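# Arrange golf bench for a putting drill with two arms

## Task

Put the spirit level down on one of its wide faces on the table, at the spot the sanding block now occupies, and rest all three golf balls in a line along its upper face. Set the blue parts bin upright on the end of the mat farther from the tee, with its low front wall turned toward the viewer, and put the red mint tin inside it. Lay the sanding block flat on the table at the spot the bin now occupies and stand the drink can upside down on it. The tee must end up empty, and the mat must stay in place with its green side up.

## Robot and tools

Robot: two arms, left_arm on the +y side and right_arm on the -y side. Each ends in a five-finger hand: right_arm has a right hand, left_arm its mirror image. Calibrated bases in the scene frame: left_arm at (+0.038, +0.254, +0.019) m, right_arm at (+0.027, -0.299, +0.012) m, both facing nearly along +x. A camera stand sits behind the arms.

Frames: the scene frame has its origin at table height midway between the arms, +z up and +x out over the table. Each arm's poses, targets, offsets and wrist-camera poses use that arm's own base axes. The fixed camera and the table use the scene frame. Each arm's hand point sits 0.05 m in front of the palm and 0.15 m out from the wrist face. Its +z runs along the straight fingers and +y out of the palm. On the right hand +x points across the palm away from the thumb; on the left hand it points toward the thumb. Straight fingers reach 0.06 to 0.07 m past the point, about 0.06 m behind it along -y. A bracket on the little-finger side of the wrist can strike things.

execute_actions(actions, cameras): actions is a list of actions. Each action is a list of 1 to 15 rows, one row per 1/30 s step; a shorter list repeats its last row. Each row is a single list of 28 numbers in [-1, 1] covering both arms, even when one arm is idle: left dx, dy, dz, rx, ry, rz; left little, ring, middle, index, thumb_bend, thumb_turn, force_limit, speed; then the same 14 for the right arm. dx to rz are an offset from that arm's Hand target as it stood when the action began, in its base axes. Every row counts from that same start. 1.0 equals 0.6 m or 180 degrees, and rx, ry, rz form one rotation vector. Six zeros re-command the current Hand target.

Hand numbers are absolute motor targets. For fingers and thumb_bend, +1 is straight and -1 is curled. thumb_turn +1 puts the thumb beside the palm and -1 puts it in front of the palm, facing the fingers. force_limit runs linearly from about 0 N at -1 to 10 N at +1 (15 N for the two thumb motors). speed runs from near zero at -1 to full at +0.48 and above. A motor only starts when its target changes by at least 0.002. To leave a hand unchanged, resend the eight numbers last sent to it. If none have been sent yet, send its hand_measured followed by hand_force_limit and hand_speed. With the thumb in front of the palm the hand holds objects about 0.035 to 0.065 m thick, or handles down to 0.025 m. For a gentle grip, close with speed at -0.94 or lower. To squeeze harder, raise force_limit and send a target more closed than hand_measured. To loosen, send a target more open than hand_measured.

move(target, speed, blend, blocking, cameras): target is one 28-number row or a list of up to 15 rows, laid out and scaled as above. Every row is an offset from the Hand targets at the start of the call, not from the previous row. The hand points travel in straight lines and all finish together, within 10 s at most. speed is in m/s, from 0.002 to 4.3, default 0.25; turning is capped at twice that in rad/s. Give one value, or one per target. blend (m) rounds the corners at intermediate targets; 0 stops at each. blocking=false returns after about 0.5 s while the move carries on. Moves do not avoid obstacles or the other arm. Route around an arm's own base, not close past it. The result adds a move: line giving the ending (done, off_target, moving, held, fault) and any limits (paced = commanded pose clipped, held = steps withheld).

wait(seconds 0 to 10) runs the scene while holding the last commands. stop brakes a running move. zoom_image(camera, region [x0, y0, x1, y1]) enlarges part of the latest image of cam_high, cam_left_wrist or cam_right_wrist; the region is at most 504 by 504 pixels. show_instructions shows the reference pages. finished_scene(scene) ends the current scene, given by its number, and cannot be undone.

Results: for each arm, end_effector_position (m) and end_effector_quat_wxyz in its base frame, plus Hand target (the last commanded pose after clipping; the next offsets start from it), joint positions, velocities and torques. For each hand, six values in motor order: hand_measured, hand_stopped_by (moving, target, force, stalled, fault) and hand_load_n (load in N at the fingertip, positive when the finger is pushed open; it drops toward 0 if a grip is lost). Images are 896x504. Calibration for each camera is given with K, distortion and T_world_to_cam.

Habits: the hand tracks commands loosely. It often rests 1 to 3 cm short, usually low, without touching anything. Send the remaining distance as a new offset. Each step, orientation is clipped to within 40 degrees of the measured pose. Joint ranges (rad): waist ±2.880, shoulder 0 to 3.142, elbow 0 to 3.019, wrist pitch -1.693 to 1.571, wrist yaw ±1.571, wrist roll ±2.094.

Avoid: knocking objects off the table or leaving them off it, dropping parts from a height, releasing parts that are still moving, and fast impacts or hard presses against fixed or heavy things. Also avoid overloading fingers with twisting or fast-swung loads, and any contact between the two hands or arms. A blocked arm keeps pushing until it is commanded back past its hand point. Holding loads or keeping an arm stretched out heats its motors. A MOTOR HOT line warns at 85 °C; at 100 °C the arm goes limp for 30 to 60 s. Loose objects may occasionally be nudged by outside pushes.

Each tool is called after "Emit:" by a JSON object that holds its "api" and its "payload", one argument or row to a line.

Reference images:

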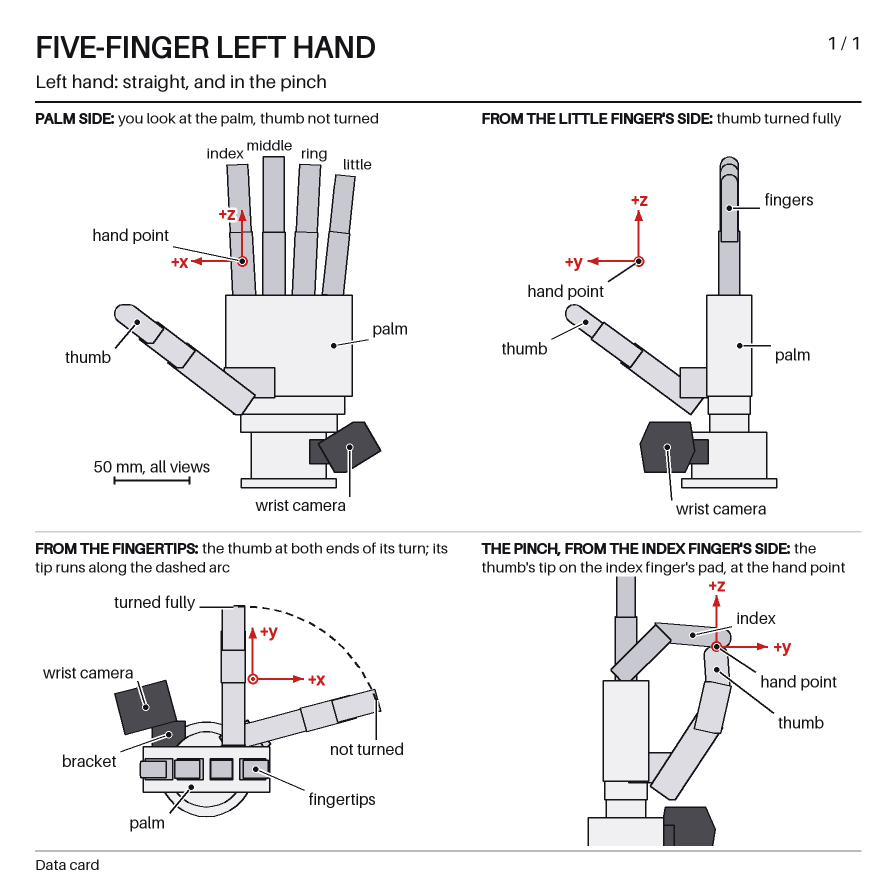

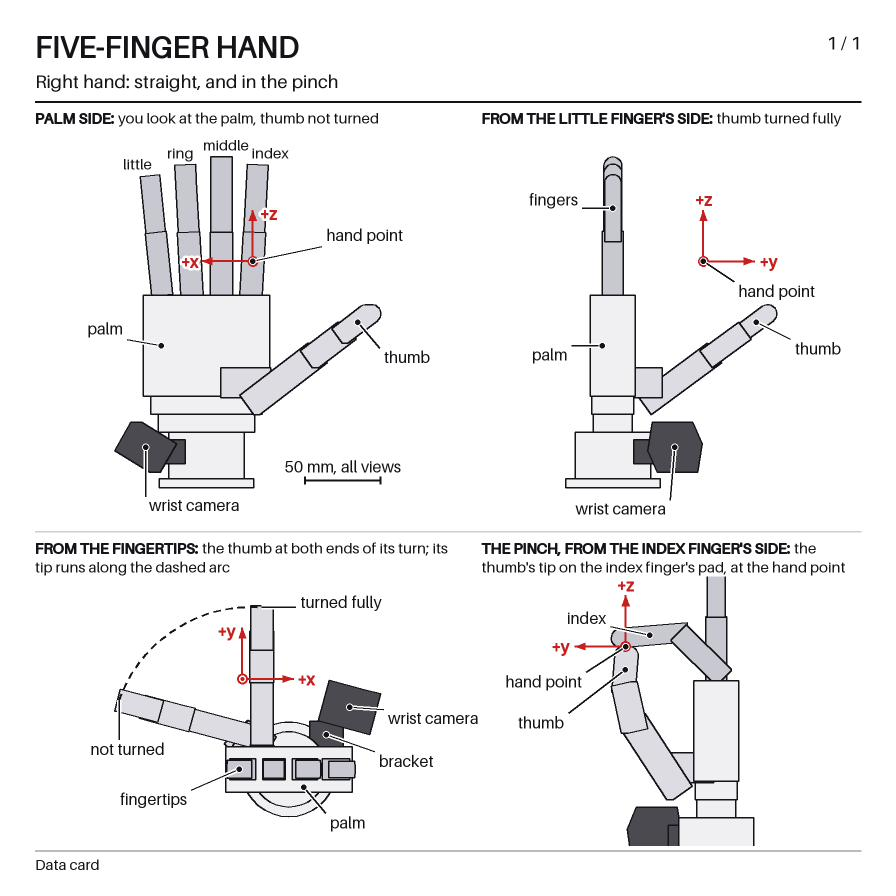

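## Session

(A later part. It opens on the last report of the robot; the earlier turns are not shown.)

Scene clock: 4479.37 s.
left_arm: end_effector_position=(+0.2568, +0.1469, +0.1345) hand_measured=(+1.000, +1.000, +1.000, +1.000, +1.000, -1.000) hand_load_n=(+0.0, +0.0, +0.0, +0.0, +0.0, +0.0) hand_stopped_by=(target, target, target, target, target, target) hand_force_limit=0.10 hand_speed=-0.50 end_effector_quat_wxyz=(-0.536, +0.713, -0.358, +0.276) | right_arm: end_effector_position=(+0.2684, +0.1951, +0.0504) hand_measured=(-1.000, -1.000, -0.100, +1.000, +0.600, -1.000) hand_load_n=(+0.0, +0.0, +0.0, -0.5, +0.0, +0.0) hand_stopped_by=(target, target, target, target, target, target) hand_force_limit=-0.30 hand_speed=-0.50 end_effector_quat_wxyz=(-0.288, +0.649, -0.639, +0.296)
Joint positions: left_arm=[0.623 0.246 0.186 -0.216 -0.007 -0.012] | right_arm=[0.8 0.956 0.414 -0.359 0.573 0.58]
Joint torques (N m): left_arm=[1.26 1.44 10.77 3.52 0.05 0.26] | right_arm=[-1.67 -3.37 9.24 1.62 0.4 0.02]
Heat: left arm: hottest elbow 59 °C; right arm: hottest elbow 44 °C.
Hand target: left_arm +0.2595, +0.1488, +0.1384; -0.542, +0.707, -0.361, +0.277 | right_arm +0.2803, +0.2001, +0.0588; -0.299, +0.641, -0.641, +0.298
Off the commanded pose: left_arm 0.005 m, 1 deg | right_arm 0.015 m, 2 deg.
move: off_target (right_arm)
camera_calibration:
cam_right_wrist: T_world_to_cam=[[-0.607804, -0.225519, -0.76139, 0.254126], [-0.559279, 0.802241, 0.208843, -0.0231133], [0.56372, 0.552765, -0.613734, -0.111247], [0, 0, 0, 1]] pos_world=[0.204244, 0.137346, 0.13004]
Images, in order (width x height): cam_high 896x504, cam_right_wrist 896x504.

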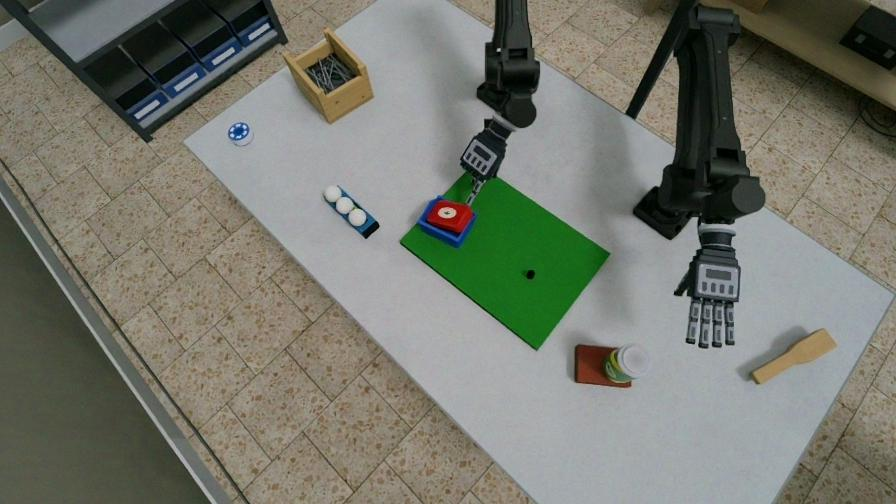

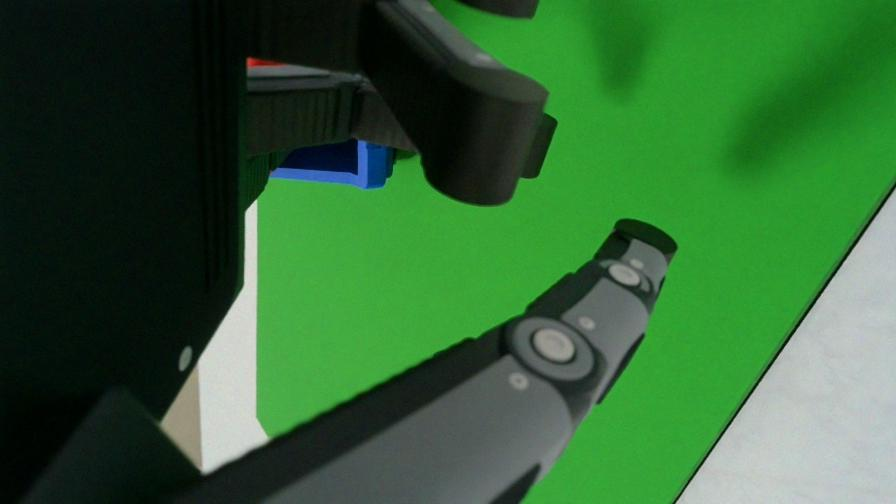

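Emit:
{"api": "move", "payload": {
  "target": [
    [0,0,0,0,0,0,1,1,1,1,1,-1,0.1,-0.5,0.025,0,0.006,0,0,0,-1,-1,-0.1,1,0.6,-1,-0.3,-0.5]
  ],
  "speed": [0.05],
  "cameras": ["cam_high"]
}}

Emit:
{"api": "zoom_image", "payload": {
  "camera": "cam_high",
  "region": [400, 160, 520, 260]
}}

Scene clock: 4490.70 s.
left_arm: end_effector_position=(+0.2568, +0.1469, +0.1345) hand_measured=(+1.000, +1.000, +1.000, +1.000, +1.000, -1.000) hand_load_n=(+0.0, +0.0, +0.0, +0.0, +0.0, +0.0) hand_stopped_by=(target, target, target, target, target, target) hand_force_limit=0.10 hand_speed=-0.50 end_effector_quat_wxyz=(-0.536, +0.713, -0.358, +0.276) | right_arm: end_effector_position=(+0.2746, +0.1884, +0.0440) hand_measured=(-1.000, -1.000, -0.100, +1.000, +0.600, -1.000) hand_load_n=(+0.0, +0.0, +0.0, -0.5, +0.0, +0.5) hand_stopped_by=(target, target, target, target, target, target) hand_force_limit=-0.30 hand_speed=-0.50 end_effector_quat_wxyz=(-0.279, +0.654, -0.639, +0.295)
Joint positions: left_arm=[0.623 0.246 0.186 -0.216 -0.007 -0.012] | right_arm=[0.759 0.98 0.414 -0.336 0.546 0.542]
Joint torques (N m): left_arm=[1.2 1.49 10.78 3.54 0.05 0.26] | right_arm=[-1.67 -3.49 10.91 1.62 0.4 0.04]
Heat: left arm: hottest elbow 59 °C; right arm: hottest elbow 46 °C.
Hand target: left_arm +0.2595, +0.1488, +0.1384; -0.542, +0.707, -0.361, +0.277 | right_arm +0.2953, +0.2002, +0.0624; -0.299, +0.641, -0.641, +0.298
Off the commanded pose: left_arm 0.005 m, 1 deg | right_arm 0.030 m, 3 deg.
move: off_target (right_arm)
Images, in order (width x height): cam_high 896x504.

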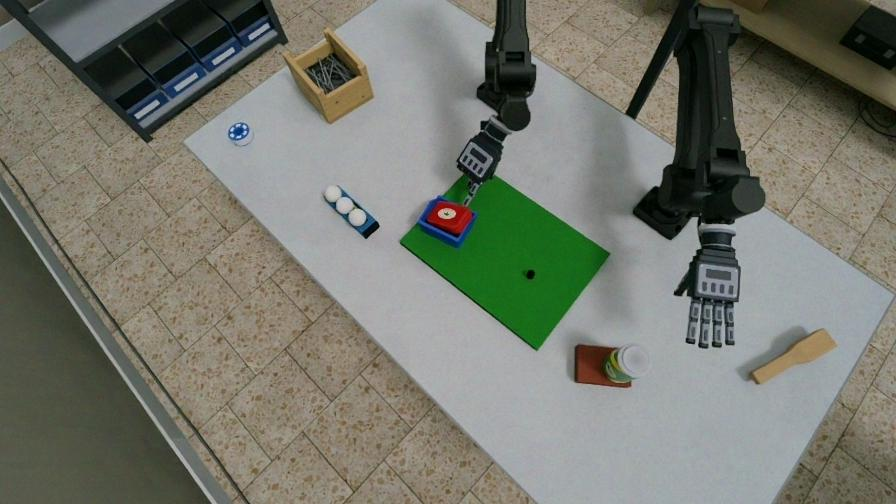

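Scaled by 4.200.

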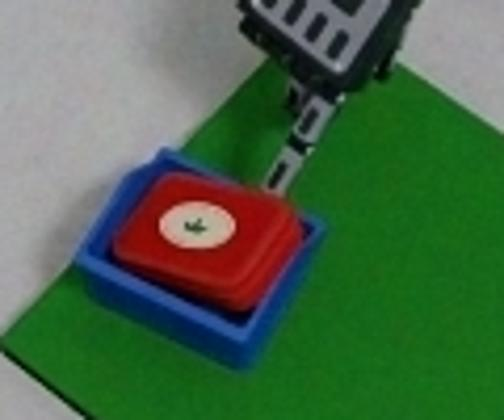

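Emit:
{"api": "move", "payload": {
  "target": [
    [0,0,0,0,0,0,1,1,1,1,1,-1,0.1,-0.5,-0.08,0,0.05,0,0,0,-1,-1,-0.1,1,0.6,-1,-0.3,-0.5],
    [0,0,0,0,0,0,1,1,1,1,1,-1,0.1,-0.5,-0.08,-0.1,0.25,0,0,0,-1,-1,-0.1,1,0.6,-1,-0.3,-0.5]
  ],
  "blend": [0.01,0],
  "speed": [0.1,0.2],
  "cameras": ["cam_high","cam_right_wrist"]
}}

Emit:
{"api": "zoom_image", "payload": {
  "camera": "cam_high",
  "region": [410, 185, 490, 255]
}}

Scene clock: 4518.17 s.
left_arm: end_effector_position=(+0.2568, +0.1469, +0.1345) hand_measured=(+1.000, +1.000, +1.000, +1.000, +1.000, -1.000) hand_load_n=(+0.0, +0.0, +0.0, +0.0, +0.0, +0.0) hand_stopped_by=(target, target, target, target, target, target) hand_force_limit=0.10 hand_speed=-0.50 end_effector_quat_wxyz=(-0.536, +0.713, -0.358, +0.276) | right_arm: end_effector_position=(+0.2386, +0.1376, +0.1819) hand_measured=(-1.000, -1.000, -0.100, +1.000, +0.600, -1.000) hand_load_n=(+0.0, +0.0, +0.0, +0.0, +0.0, +0.0) hand_stopped_by=(target, target, target, target, target, target) hand_force_limit=-0.30 hand_speed=-0.50 end_effector_quat_wxyz=(-0.279, +0.652, -0.641, +0.294)
Joint positions: left_arm=[0.623 0.246 0.186 -0.216 -0.007 -0.012] | right_arm=[0.689 0.592 0.634 -0.913 0.502 0.485]
Joint torques (N m): left_arm=[1.2 1.49 10.78 3.54 0.04 0.26] | right_arm=[-1.49 -2.02 13.18 0.47 0.33 0.03]
Heat: left arm: hottest elbow 59 °C; right arm: hottest elbow 51 °C.
Hand target: left_arm +0.2595, +0.1488, +0.1384; -0.542, +0.707, -0.361, +0.277 | right_arm +0.2472, +0.1402, +0.2123; -0.299, +0.641, -0.641, +0.298
Off the commanded pose: left_arm 0.005 m, 1 deg | right_arm 0.032 m, 3 deg.
move: off_target (right_arm)
camera_calibration:
cam_right_wrist: T_world_to_cam=[[-0.621344, -0.231835, -0.748455, 0.324994], [-0.553643, 0.805839, 0.210007, -0.023218], [0.554447, 0.544863, -0.629057, 0.024063], [0, 0, 0, 1]] pos_world=[0.175737, 0.0809439, 0.263256]
Images, in order (width x height): cam_high 896x504, cam_right_wrist 896x504.

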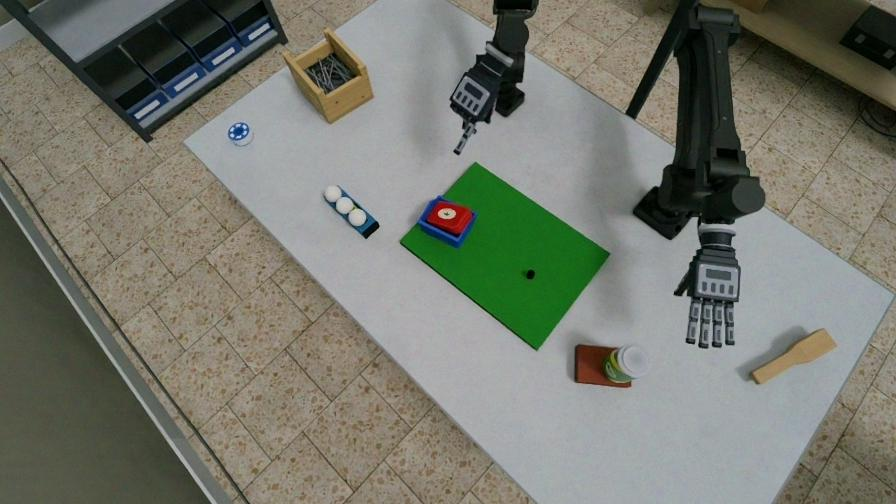

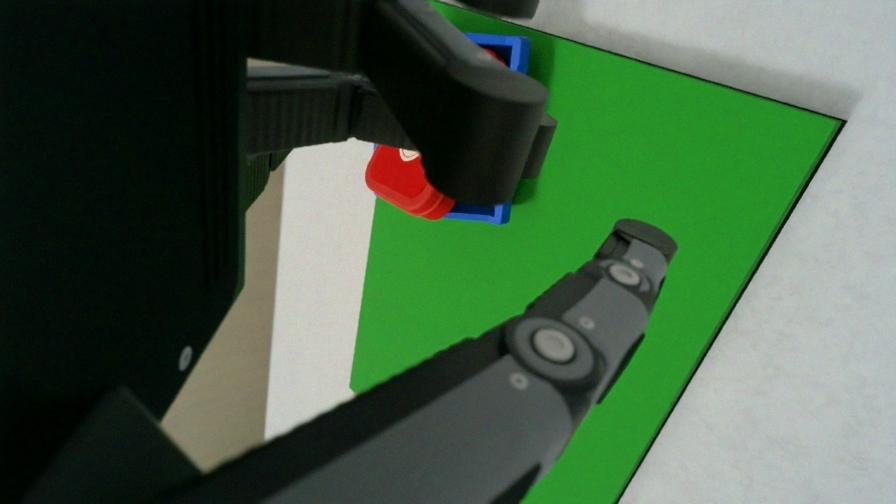

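Scaled by 6.300.

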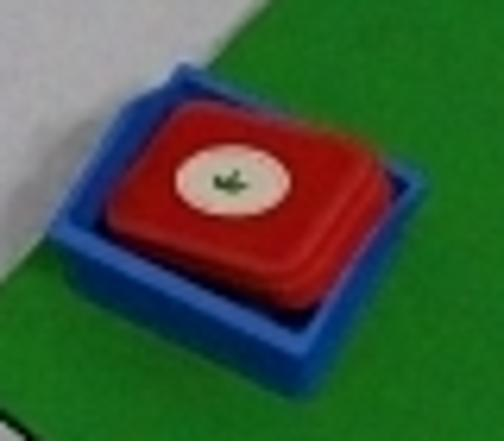

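Emit:
{"api": "move", "payload": {
  "target": [
    [0,0,0,0,0,0,1,1,1,1,1,-1,0.1,-0.5,0.113,0.116,-0.13,0,0,0,-1,-1,-0.1,1,0.6,-1,-0.3,-0.5],
    [0,0,0,0,0,0,1,1,1,1,1,-1,0.1,-0.5,0.113,0.116,-0.19,0,0,0,-1,-1,-0.1,1,0.6,-1,-0.3,-0.5]
  ],
  "blend": [0.01,0],
  "speed": [0.2,0.1],
  "cameras": ["cam_high"]
}}

Emit:
{"api": "zoom_image", "payload": {
  "camera": "cam_high",
  "region": [410, 175, 490, 245]
}}

Scene clock: 4551.77 s.
left_arm: end_effector_position=(+0.2568, +0.1469, +0.1345) hand_measured=(+1.000, +1.000, +1.000, +1.000, +1.000, -1.000) hand_load_n=(+0.0, +0.0, +0.0, +0.0, +0.0, +0.0) hand_stopped_by=(target, target, target, target, target, target) hand_force_limit=0.10 hand_speed=-0.50 end_effector_quat_wxyz=(-0.536, +0.713, -0.358, +0.276) | right_arm: end_effector_position=(+0.3155, +0.2040, +0.1011) hand_measured=(-1.000, -1.000, -0.100, +1.000, +0.600, -1.000) hand_load_n=(+0.0, +0.0, +0.0, +0.0, +0.0, +0.0) hand_stopped_by=(target, target, target, target, target, target) hand_force_limit=-0.30 hand_speed=-0.50 end_effector_quat_wxyz=(-0.293, +0.641, -0.643, +0.300)
Joint positions: left_arm=[0.623 0.246 0.186 -0.216 -0.007 -0.012] | right_arm=[0.705 0.997 0.573 -0.422 0.525 0.504]
Joint torques (N m): left_arm=[1.26 1.49 10.78 3.54 0.04 0.26] | right_arm=[0.5 -4.37 7.77 1.68 0.55 0.2]
Heat: left arm: hottest elbow 59 °C; right arm: hottest elbow 62 °C.
Hand target: left_arm +0.2595, +0.1488, +0.1384; -0.542, +0.707, -0.361, +0.277 | right_arm +0.3150, +0.2097, +0.0982; -0.299, +0.641, -0.641, +0.298
Off the commanded pose: left_arm 0.005 m, 1 deg | right_arm 0.006 m, 1 deg.
move: done
Images, in order (width x height): cam_high 896x504.

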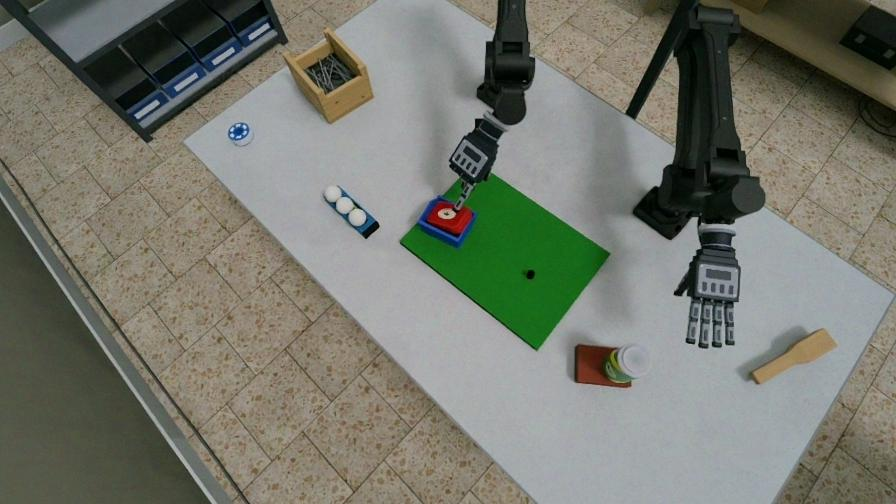

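Scaled by 6.300.

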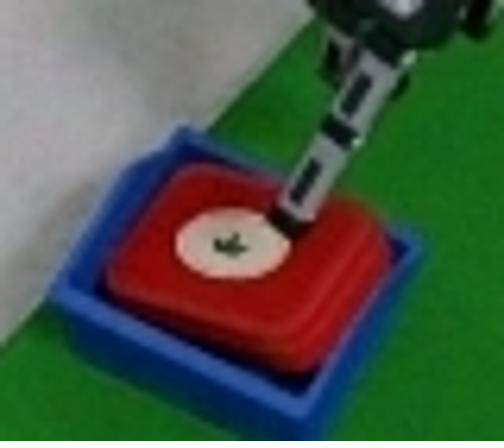

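Emit:
{"api": "move", "payload": {
  "target": [
    [0,0,0,0,0,0,1,1,1,1,1,-1,0.1,-0.5,-0.008,0.015,-0.05,0,0,0,-1,-1,-0.1,1,0.6,-1,-0.3,-0.5]
  ],
  "speed": [0.06],
  "cameras": ["cam_high"]
}}

Emit:
{"api": "zoom_image", "payload": {
  "camera": "cam_high",
  "region": [410, 175, 490, 245]
}}

Scene clock: 4563.20 s.
left_arm: end_effector_position=(+0.2568, +0.1469, +0.1345) hand_measured=(+1.000, +1.000, +1.000, +1.000, +1.000, -1.000) hand_load_n=(+0.0, +0.0, +0.0, -0.5, +0.0, +0.0) hand_stopped_by=(target, target, target, target, target, target) hand_force_limit=0.10 hand_speed=-0.50 end_effector_quat_wxyz=(-0.536, +0.713, -0.358, +0.276) | right_arm: end_effector_position=(+0.3147, +0.2136, +0.0768) hand_measured=(-1.000, -1.000, -0.100, +1.000, +0.600, -1.000) hand_load_n=(+0.0, +0.0, +0.0, +0.0, +0.0, +0.0) hand_stopped_by=(target, target, target, target, target, target) hand_force_limit=-0.30 hand_speed=-0.50 end_effector_quat_wxyz=(-0.299, +0.636, -0.644, +0.302)
Joint positions: left_arm=[0.623 0.246 0.186 -0.216 -0.007 -0.012] | right_arm=[0.738 1.056 0.532 -0.324 0.552 0.536]
Joint torques (N m): left_arm=[1.2 1.49 10.78 3.54 0.05 0.26] | right_arm=[0.85 -4.31 6.99 1.62 0.42 0.18]
Heat: left arm: hottest elbow 59 °C; right arm: hottest elbow 56 °C.
Hand target: left_arm +0.2595, +0.1488, +0.1384; -0.542, +0.707, -0.361, +0.277 | right_arm +0.3103, +0.2188, +0.0684; -0.299, +0.641, -0.641, +0.298
Off the commanded pose: left_arm 0.005 m, 1 deg | right_arm 0.011 m, 1 deg.
move: off_target (right_arm)
Images, in order (width x height): cam_high 896x504.

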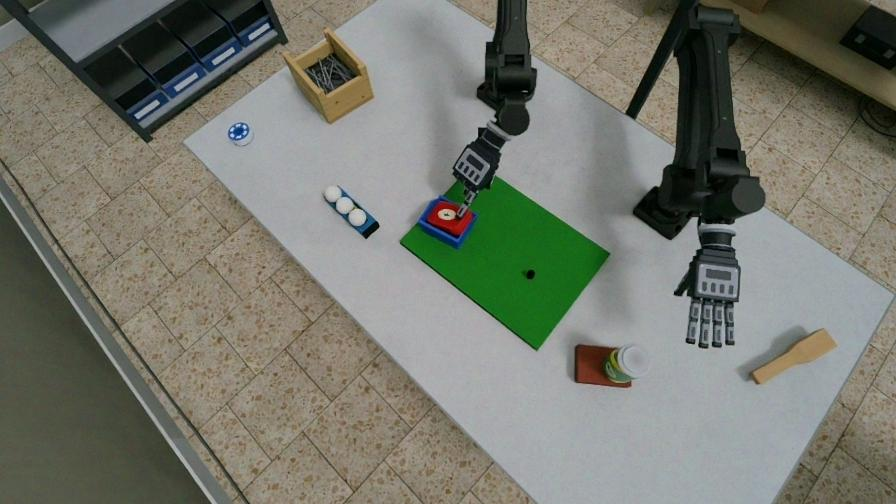

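Scaled by 6.300.

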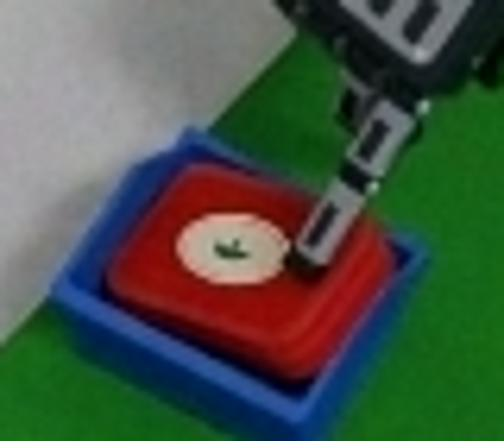

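Emit:
{"api": "move", "payload": {
  "target": [
    [0,0,0,0,0,0,1,1,1,1,1,-1,0.1,-0.5,0,0,-0.035,0,0,0,-1,-1,-0.1,1,0.6,-1,-0.3,-0.5]
  ],
  "speed": [0.05],
  "cameras": ["cam_high"]
}}

Emit:
{"api": "zoom_image", "payload": {
  "camera": "cam_high",
  "region": [410, 175, 490, 245]
}}

Scene clock: 4575.00 s.
left_arm: end_effector_position=(+0.2568, +0.1469, +0.1345) hand_measured=(+1.000, +1.000, +1.000, +1.000, +1.000, -1.000) hand_load_n=(+0.0, +0.0, +0.0, +0.0, +0.0, +0.0) hand_stopped_by=(target, target, target, target, target, target) hand_force_limit=0.10 hand_speed=-0.50 end_effector_quat_wxyz=(-0.536, +0.713, -0.358, +0.276) | right_arm: end_effector_position=(+0.3232, +0.2194, +0.0714) hand_measured=(-1.000, -1.000, -0.100, +1.000, +0.600, -1.000) hand_load_n=(+0.0, +0.0, +0.0, +0.5, +0.0, +0.0) hand_stopped_by=(target, target, target, target, target, target) hand_force_limit=-0.30 hand_speed=-0.50 end_effector_quat_wxyz=(-0.320, +0.621, -0.647, +0.306)
Joint positions: left_arm=[0.623 0.246 0.186 -0.216 -0.007 -0.012] | right_arm=[0.738 1.083 0.51 -0.23 0.561 0.546]
Joint torques (N m): left_arm=[1.2 1.49 10.77 3.54 0.05 0.26] | right_arm=[0.73 -3.31 5.87 1.13 0.01 0.09]
Heat: left arm: hottest elbow 59 °C; right arm: hottest elbow 53 °C.
Hand target: left_arm +0.2595, +0.1488, +0.1384; -0.542, +0.707, -0.361, +0.277 | right_arm +0.3102, +0.2187, +0.0472; -0.299, +0.641, -0.641, +0.298
Off the commanded pose: left_arm 0.005 m, 1 deg | right_arm 0.027 m, 3 deg.
move: off_target (right_arm)
Images, in order (width x height): cam_high 896x504.

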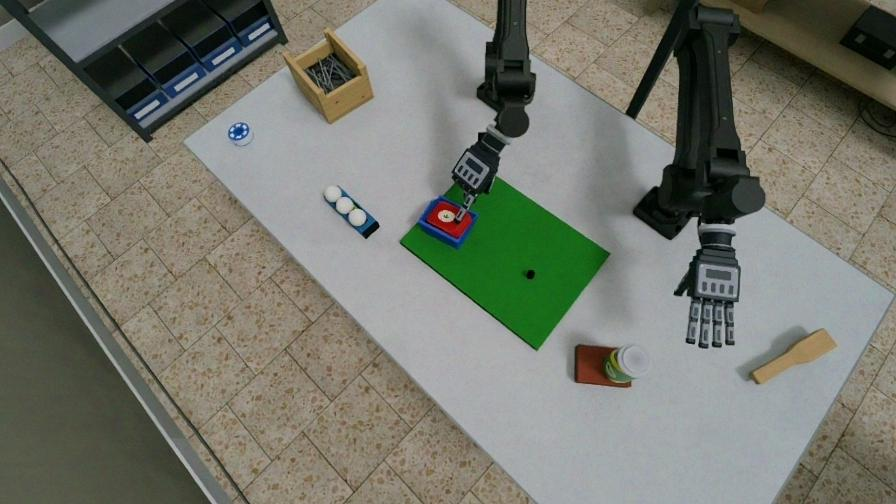

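Scaled by 6.300.

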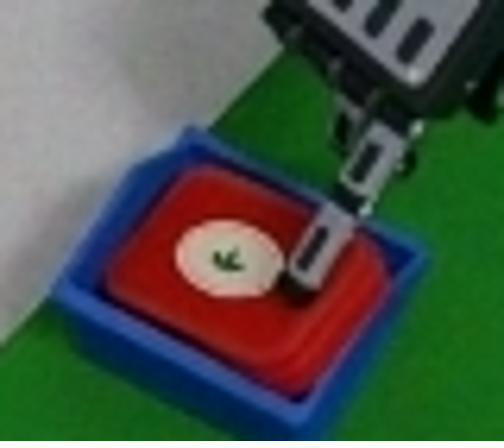

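Emit:
{"api": "move", "payload": {
  "target": [
    [0,0,0,0,0,0,1,1,1,1,1,-1,0.1,-0.5,-0.01,0,-0.035,0,0,0,-1,-1,-0.1,1,0.6,-1,-0.3,-0.5]
  ],
  "speed": [0.05],
  "cameras": ["cam_high"]
}}

Emit:
{"api": "zoom_image", "payload": {
  "camera": "cam_high",
  "region": [410, 175, 490, 245]
}}

Scene clock: 4588.17 s.
left_arm: end_effector_position=(+0.2568, +0.1469, +0.1345) hand_measured=(+1.000, +1.000, +1.000, +1.000, +1.000, -1.000) hand_load_n=(+0.0, +0.0, +0.0, +0.0, +0.0, +0.0) hand_stopped_by=(target, target, target, target, target, target) hand_force_limit=0.10 hand_speed=-0.50 end_effector_quat_wxyz=(-0.536, +0.713, -0.358, +0.276) | right_arm: end_effector_position=(+0.3266, +0.2251, +0.0667) hand_measured=(-1.000, -1.000, -0.100, +1.000, +0.600, -1.000) hand_load_n=(+0.0, +0.0, +0.0, +1.0, +0.0, +0.0) hand_stopped_by=(target, target, target, target, target, target) hand_force_limit=-0.30 hand_speed=-0.50 end_effector_quat_wxyz=(-0.341, +0.606, -0.650, +0.307)
Joint positions: left_arm=[0.623 0.246 0.186 -0.216 -0.007 -0.012] | right_arm=[0.748 1.101 0.482 -0.144 0.576 0.568]
Joint torques (N m): left_arm=[1.2 1.49 10.76 3.54 0.05 0.26] | right_arm=[0.97 -2.32 4.74 0.46 -0.26 0]
Heat: left arm: hottest elbow 59 °C; right arm: hottest elbow 49 °C.
Hand target: left_arm +0.2595, +0.1488, +0.1384; -0.542, +0.707, -0.361, +0.277 | right_arm +0.3042, +0.2188, +0.0263; -0.299, +0.641, -0.641, +0.298
Off the commanded pose: left_arm 0.005 m, 1 deg | right_arm 0.047 m, 6 deg.
move: off_target (right_arm)
Images, in order (width x height): cam_high 896x504.

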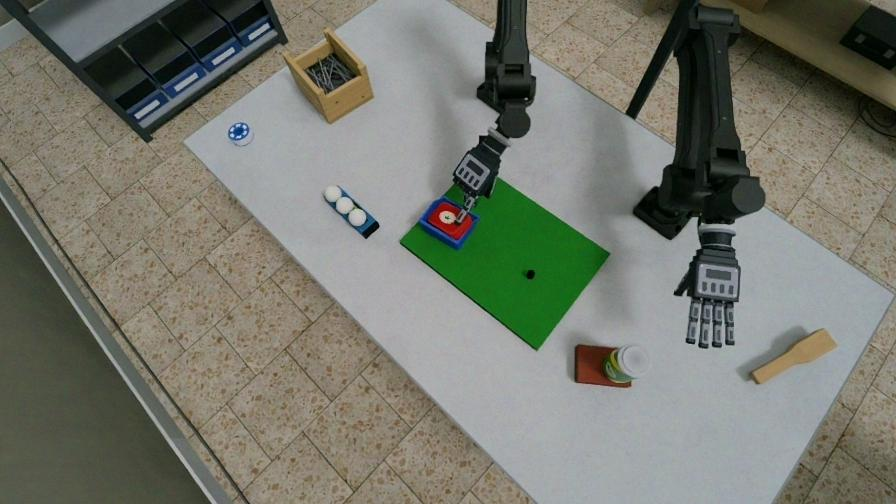

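Scaled by 6.300.

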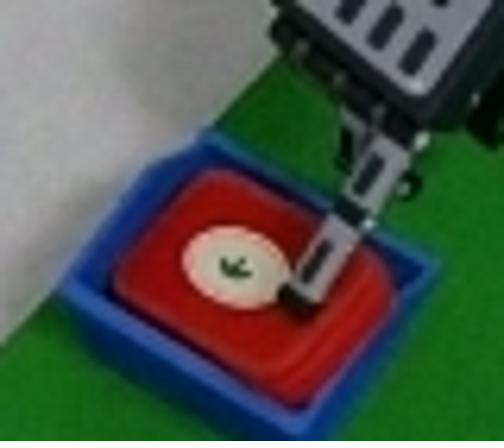

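Emit:
{"api": "move", "payload": {
  "target": [
    [0,0,0,0,0,0,1,1,1,1,1,-1,0.1,-0.5,0.0,0,0.11,0,0,0,-1,-1,-0.1,1,0.6,-1,-0.3,-0.5],
    [0,0,0,0,0,0,1,1,1,1,1,-1,0.1,-0.5,-0.14,-0.25,0.25,0,0,0,0.8,0.8,0.8,0.8,0.8,-1,-0.3,-0.5]
  ],
  "blend": [0.01,0],
  "speed": [0.1,0.2],
  "cameras": ["cam_high","cam_right_wrist"]
}}

Emit:
{"api": "zoom_image", "payload": {
  "camera": "cam_high",
  "region": [410, 180, 490, 250]
}}

Scene clock: 4601.20 s.
left_arm: end_effector_position=(+0.2568, +0.1469, +0.1345) hand_measured=(+1.000, +1.000, +1.000, +1.000, +1.000, -1.000) hand_load_n=(+0.0, -0.5, +0.0, +0.0, +0.5, +0.0) hand_stopped_by=(target, target, target, target, target, target) hand_force_limit=0.10 hand_speed=-0.50 end_effector_quat_wxyz=(-0.536, +0.713, -0.358, +0.276) | right_arm: end_effector_position=(+0.2170, +0.0711, +0.1586) hand_measured=(+0.800, +0.800, +0.800, +0.800, +0.800, -1.000) hand_load_n=(+0.0, +0.0, -0.5, +0.0, +0.0, +0.0) hand_stopped_by=(target, target, target, target, target, target) hand_force_limit=-0.30 hand_speed=-0.50 end_effector_quat_wxyz=(-0.290, +0.648, -0.642, +0.291)
Joint positions: left_arm=[0.623 0.246 0.186 -0.216 -0.007 -0.012] | right_arm=[0.35 0.341 0.504 -0.917 0.257 0.229]
Joint torques (N m): left_arm=[1.26 1.44 10.78 3.54 0.05 0.26] | right_arm=[-1.55 -0.21 11.43 0.69 0.19 0.04]
Heat: left arm: hottest elbow 59 °C; right arm: hottest elbow 48 °C.
Hand target: left_arm +0.2595, +0.1488, +0.1384; -0.542, +0.707, -0.361, +0.277 | right_arm +0.2201, +0.0688, +0.1762; -0.299, +0.641, -0.641, +0.298
Off the commanded pose: left_arm 0.005 m, 1 deg | right_arm 0.018 m, 2 deg.
move: off_target (right_arm); target 2's new numbers were sent with right_arm's hand 0.018 m and 1 deg from that target
camera_calibration:
cam_right_wrist: T_world_to_cam=[[-0.611841, -0.216449, -0.760789, 0.277511], [-0.557624, 0.800191, 0.220792, 0.0228675], [0.560986, 0.559324, -0.610287, 0.0522333], [0, 0, 0, 1]] pos_world=[0.153242, 0.0125534, 0.237956]
Images, in order (width x height): cam_high 896x504, cam_right_wrist 896x504.

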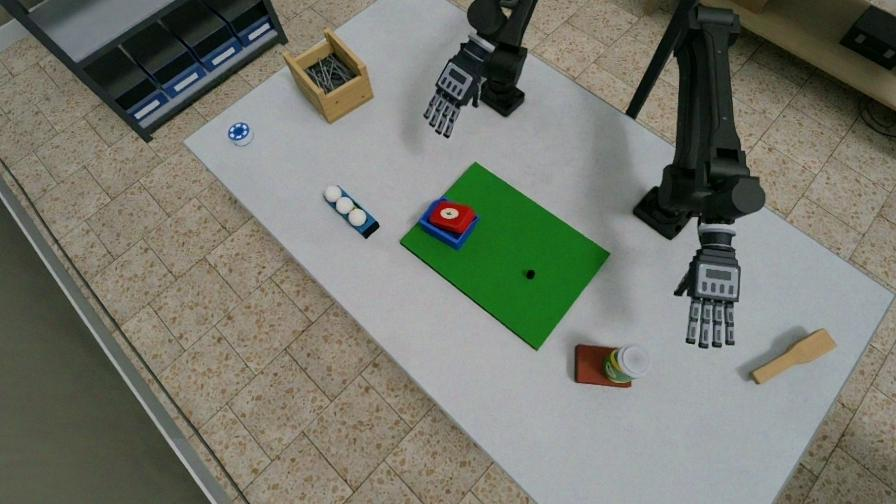

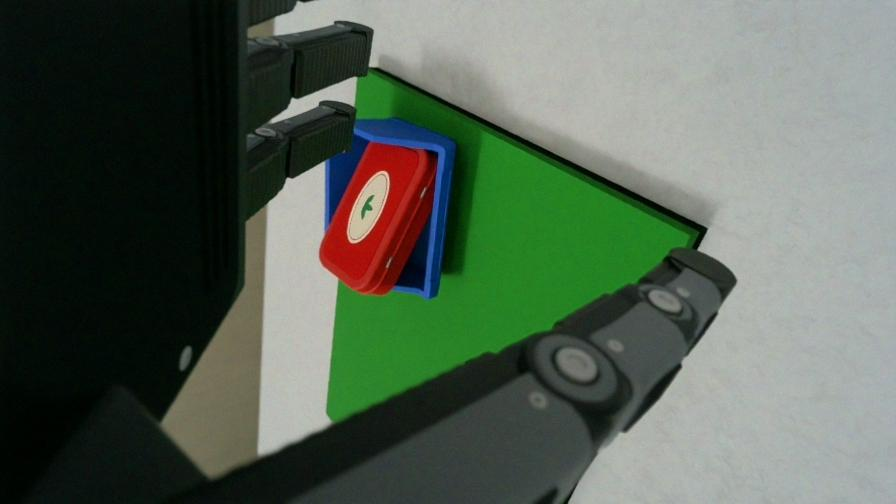

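Scaled by 6.300.

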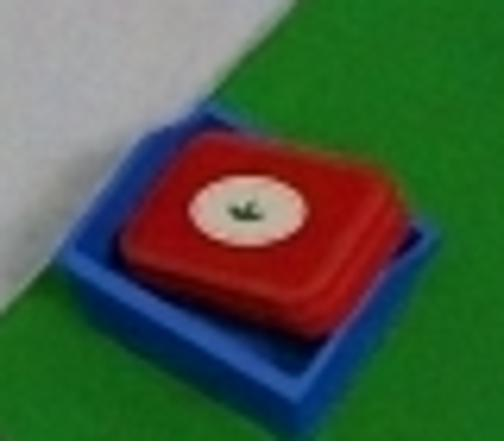

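Emit:
{"api": "move", "payload": {
  "target": [
    [0,0,0,0,0,0,1,1,1,1,1,-1,0.1,-0.5,0.15,0.2487,0.0,0,0.139,0,-1,-1,-0.1,1,0.7,-1,-0.3,-0.2],
    [0,0,0,0,0,0,1,1,1,1,1,-1,0.1,-0.5,0.15,0.2487,-0.06,0,0.139,0,-1,-1,-0.1,1,0.7,-1,-0.3,-0.2]
  ],
  "speed": [0.2,0.08],
  "cameras": ["cam_high"]
}}

Emit:
{"api": "zoom_image", "payload": {
  "camera": "cam_high",
  "region": [410, 165, 500, 250]
}}

Scene clock: 4716.07 s.
left_arm: end_effector_position=(+0.2568, +0.1469, +0.1345) hand_measured=(+1.000, +1.000, +1.000, +1.000, +1.000, -1.000) hand_load_n=(+0.0, +0.0, +0.0, +0.0, +0.0, +0.0) hand_stopped_by=(target, target, target, target, target, target) hand_force_limit=0.10 hand_speed=-0.50 end_effector_quat_wxyz=(-0.536, +0.713, -0.358, +0.276) | right_arm: end_effector_position=(+0.3109, +0.2119, +0.1470) hand_measured=(-1.000, -1.000, -0.100, +1.000, +0.700, -1.000) hand_load_n=(+0.0, +0.5, +0.0, +0.0, +0.0, +0.0) hand_stopped_by=(target, target, target, target, target, target) hand_force_limit=-0.30 hand_speed=-0.20 end_effector_quat_wxyz=(-0.152, +0.688, -0.692, +0.154)
Joint positions: left_arm=[0.623 0.246 0.186 -0.216 -0.007 -0.012] | right_arm=[0.572 1.173 0.939 -0.964 0.235 0.533]
Joint torques (N m): left_arm=[1.26 1.44 10.77 3.52 0.05 0.26] | right_arm=[0.56 -6.3 7.66 1.14 0.29 0.21]
Heat: left arm: hottest elbow 59 °C; right arm: hottest elbow 62 °C.
Hand target: left_arm +0.2595, +0.1488, +0.1384; -0.542, +0.707, -0.361, +0.277 | right_arm +0.3101, +0.2180, +0.1402; -0.153, +0.691, -0.690, +0.152
Off the commanded pose: left_arm 0.005 m, 1 deg | right_arm 0.009 m, 0 deg.
move: done
Images, in order (width x height): cam_high 896x504.

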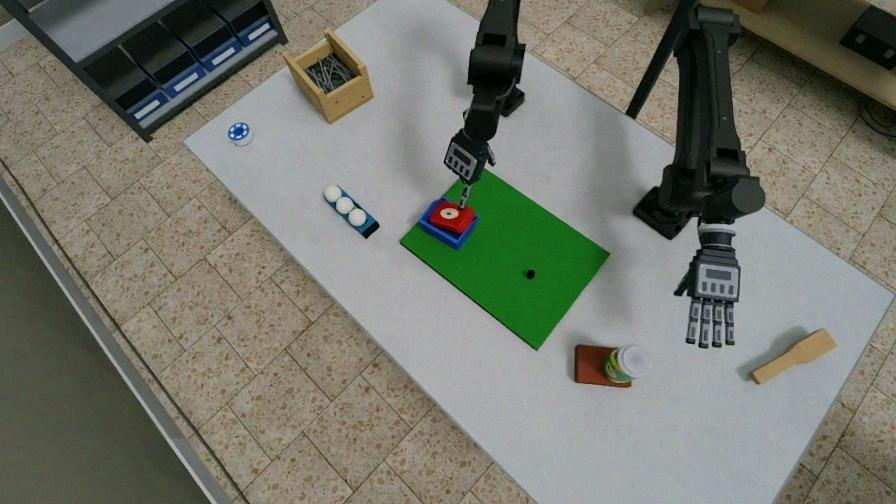

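Scaled by 5.600.

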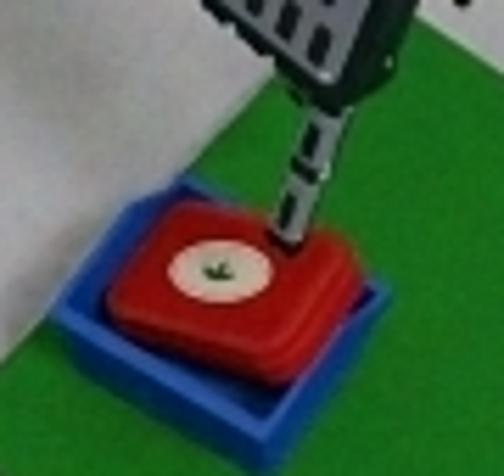

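Emit:
{"api": "move", "payload": {
  "target": [
    [0,0,0,0,0,0,1,1,1,1,1,-1,0.1,-0.5,0,0.018,-0.02,0,0,0,-1,-1,-0.1,1,0.7,-1,-0.3,-0.2],
    [0,0,0,0,0,0,1,1,1,1,1,-1,0.1,-0.5,0,0.018,-0.07,0,0,0,-1,-1,-0.1,1,0.7,-1,-0.3,-0.2]
  ],
  "speed": [0.06,0.05],
  "cameras": ["cam_high","cam_right_wrist"]
}}

Emit:
{"api": "zoom_image", "payload": {
  "camera": "cam_high",
  "region": [410, 175, 490, 250]
}}

Scene clock: 4737.67 s.
left_arm: end_effector_position=(+0.2568, +0.1469, +0.1345) hand_measured=(+1.000, +1.000, +1.000, +1.000, +1.000, -1.000) hand_load_n=(+0.5, -0.5, +0.0, +0.0, +0.0, +0.0) hand_stopped_by=(target, target, target, target, target, target) hand_force_limit=0.10 hand_speed=-0.50 end_effector_quat_wxyz=(-0.536, +0.713, -0.358, +0.276) | right_arm: end_effector_position=(+0.3155, +0.2258, +0.1137) hand_measured=(-1.000, -1.000, -0.100, +1.000, +0.700, -1.000) hand_load_n=(+0.0, +0.0, +0.0, +0.0, +0.0, +0.0) hand_stopped_by=(target, target, target, target, target, target) hand_force_limit=-0.30 hand_speed=-0.20 end_effector_quat_wxyz=(-0.164, +0.685, -0.692, +0.156)
Joint positions: left_arm=[0.623 0.246 0.186 -0.216 -0.007 -0.012] | right_arm=[0.598 1.217 0.879 -0.843 0.243 0.559]
Joint torques (N m): left_arm=[1.2 1.44 10.78 3.54 0.05 0.26] | right_arm=[0.62 -5.89 6.74 1.11 0.32 0.19]
Heat: left arm: hottest elbow 59 °C; right arm: hottest elbow 52 °C.
Hand target: left_arm +0.2595, +0.1488, +0.1384; -0.542, +0.707, -0.361, +0.277 | right_arm +0.3101, +0.2289, +0.0983; -0.153, +0.690, -0.690, +0.152
Off the commanded pose: left_arm 0.005 m, 1 deg | right_arm 0.017 m, 1 deg.
move: off_target (right_arm)
camera_calibration:
cam_right_wrist: T_world_to_cam=[[-0.858823, -0.196688, -0.473009, 0.377798], [-0.418924, 0.801082, 0.427516, -0.103534], [0.294832, 0.565315, -0.770385, -0.016147], [0, 0, 0, 1]] pos_world=[0.285849, 0.166376, 0.210525]
Images, in order (width x height): cam_high 896x504, cam_right_wrist 896x504.

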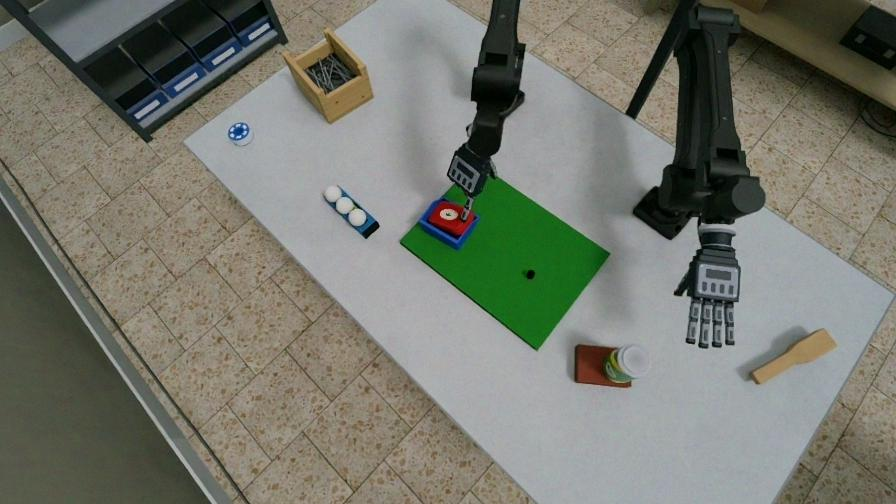

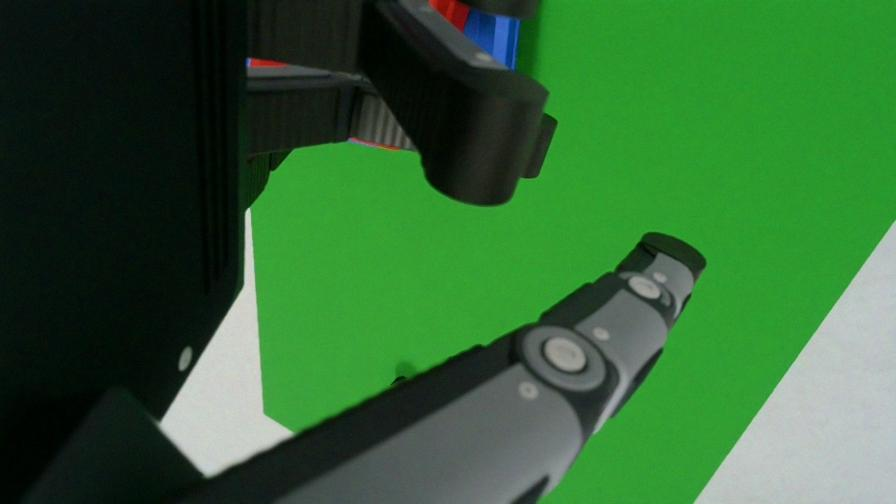

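Scaled by 6.300.

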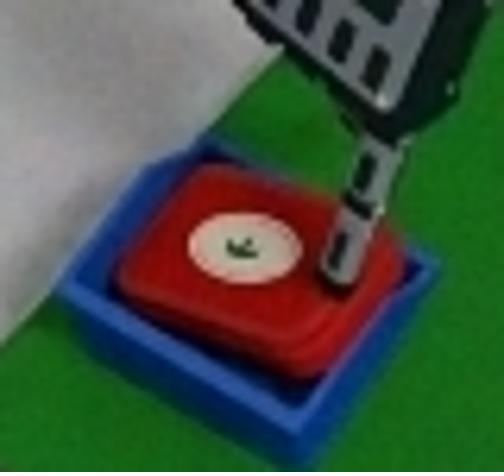

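Emit:
{"api": "move", "payload": {
  "target": [
    [0,0,0,0,0,0,1,1,1,1,1,-1,0.1,-0.5,-0.005,0,-0.05,0,0,0,-1,-1,-0.1,1,0.7,-1,-0.3,-0.2]
  ],
  "speed": [0.05],
  "cameras": ["cam_high"]
}}

Emit:
{"api": "zoom_image", "payload": {
  "camera": "cam_high",
  "region": [410, 175, 490, 250]
}}

Scene clock: 4746.10 s.
left_arm: end_effector_position=(+0.2568, +0.1469, +0.1345) hand_measured=(+1.000, +1.000, +1.000, +1.000, +1.000, -1.000) hand_load_n=(+0.0, +0.0, +0.0, +0.0, +0.0, +0.0) hand_stopped_by=(target, target, target, target, target, target) hand_force_limit=0.10 hand_speed=-0.50 end_effector_quat_wxyz=(-0.536, +0.713, -0.358, +0.276) | right_arm: end_effector_position=(+0.3266, +0.2325, +0.1064) hand_measured=(-1.000, -1.000, -0.100, +1.000, +0.700, -1.000) hand_load_n=(+0.0, +0.5, +0.0, +0.5, +0.0, +0.0) hand_stopped_by=(target, target, target, target, target, target) hand_force_limit=-0.30 hand_speed=-0.20 end_effector_quat_wxyz=(-0.194, +0.674, -0.694, +0.164)
Joint positions: left_arm=[0.623 0.246 0.186 -0.216 -0.007 -0.012] | right_arm=[0.598 1.217 0.844 -0.744 0.25 0.57]
Joint torques (N m): left_arm=[1.26 1.44 10.78 3.52 0.04 0.26] | right_arm=[0.79 -4.19 4.96 0.59 0.11 0.11]
Heat: left arm: hottest elbow 59 °C; right arm: hottest elbow 51 °C.
Hand target: left_arm +0.2595, +0.1488, +0.1384; -0.542, +0.707, -0.361, +0.277 | right_arm +0.3072, +0.2288, +0.0683; -0.153, +0.690, -0.690, +0.152
Off the commanded pose: left_arm 0.005 m, 1 deg | right_arm 0.043 m, 5 deg.
move: off_target (right_arm)
Images, in order (width x height): cam_high 896x504.

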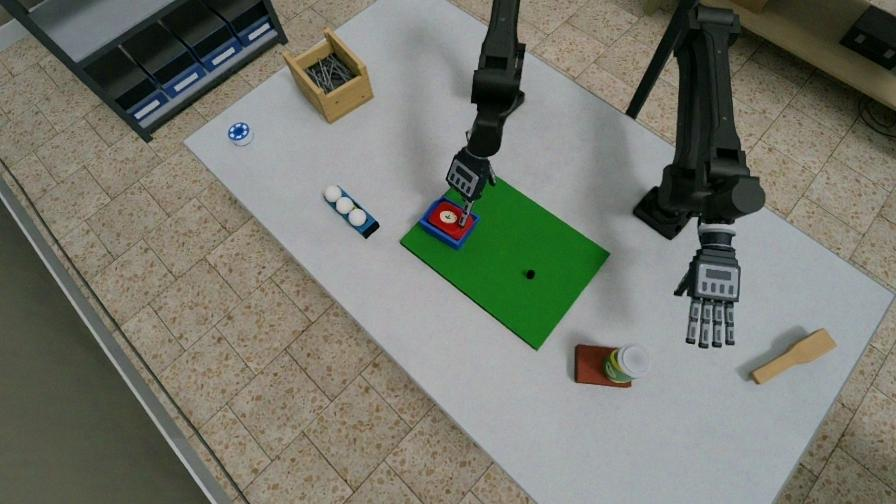

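Scaled by 6.300.

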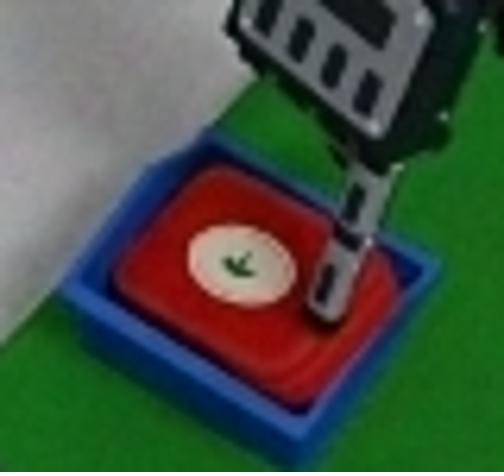

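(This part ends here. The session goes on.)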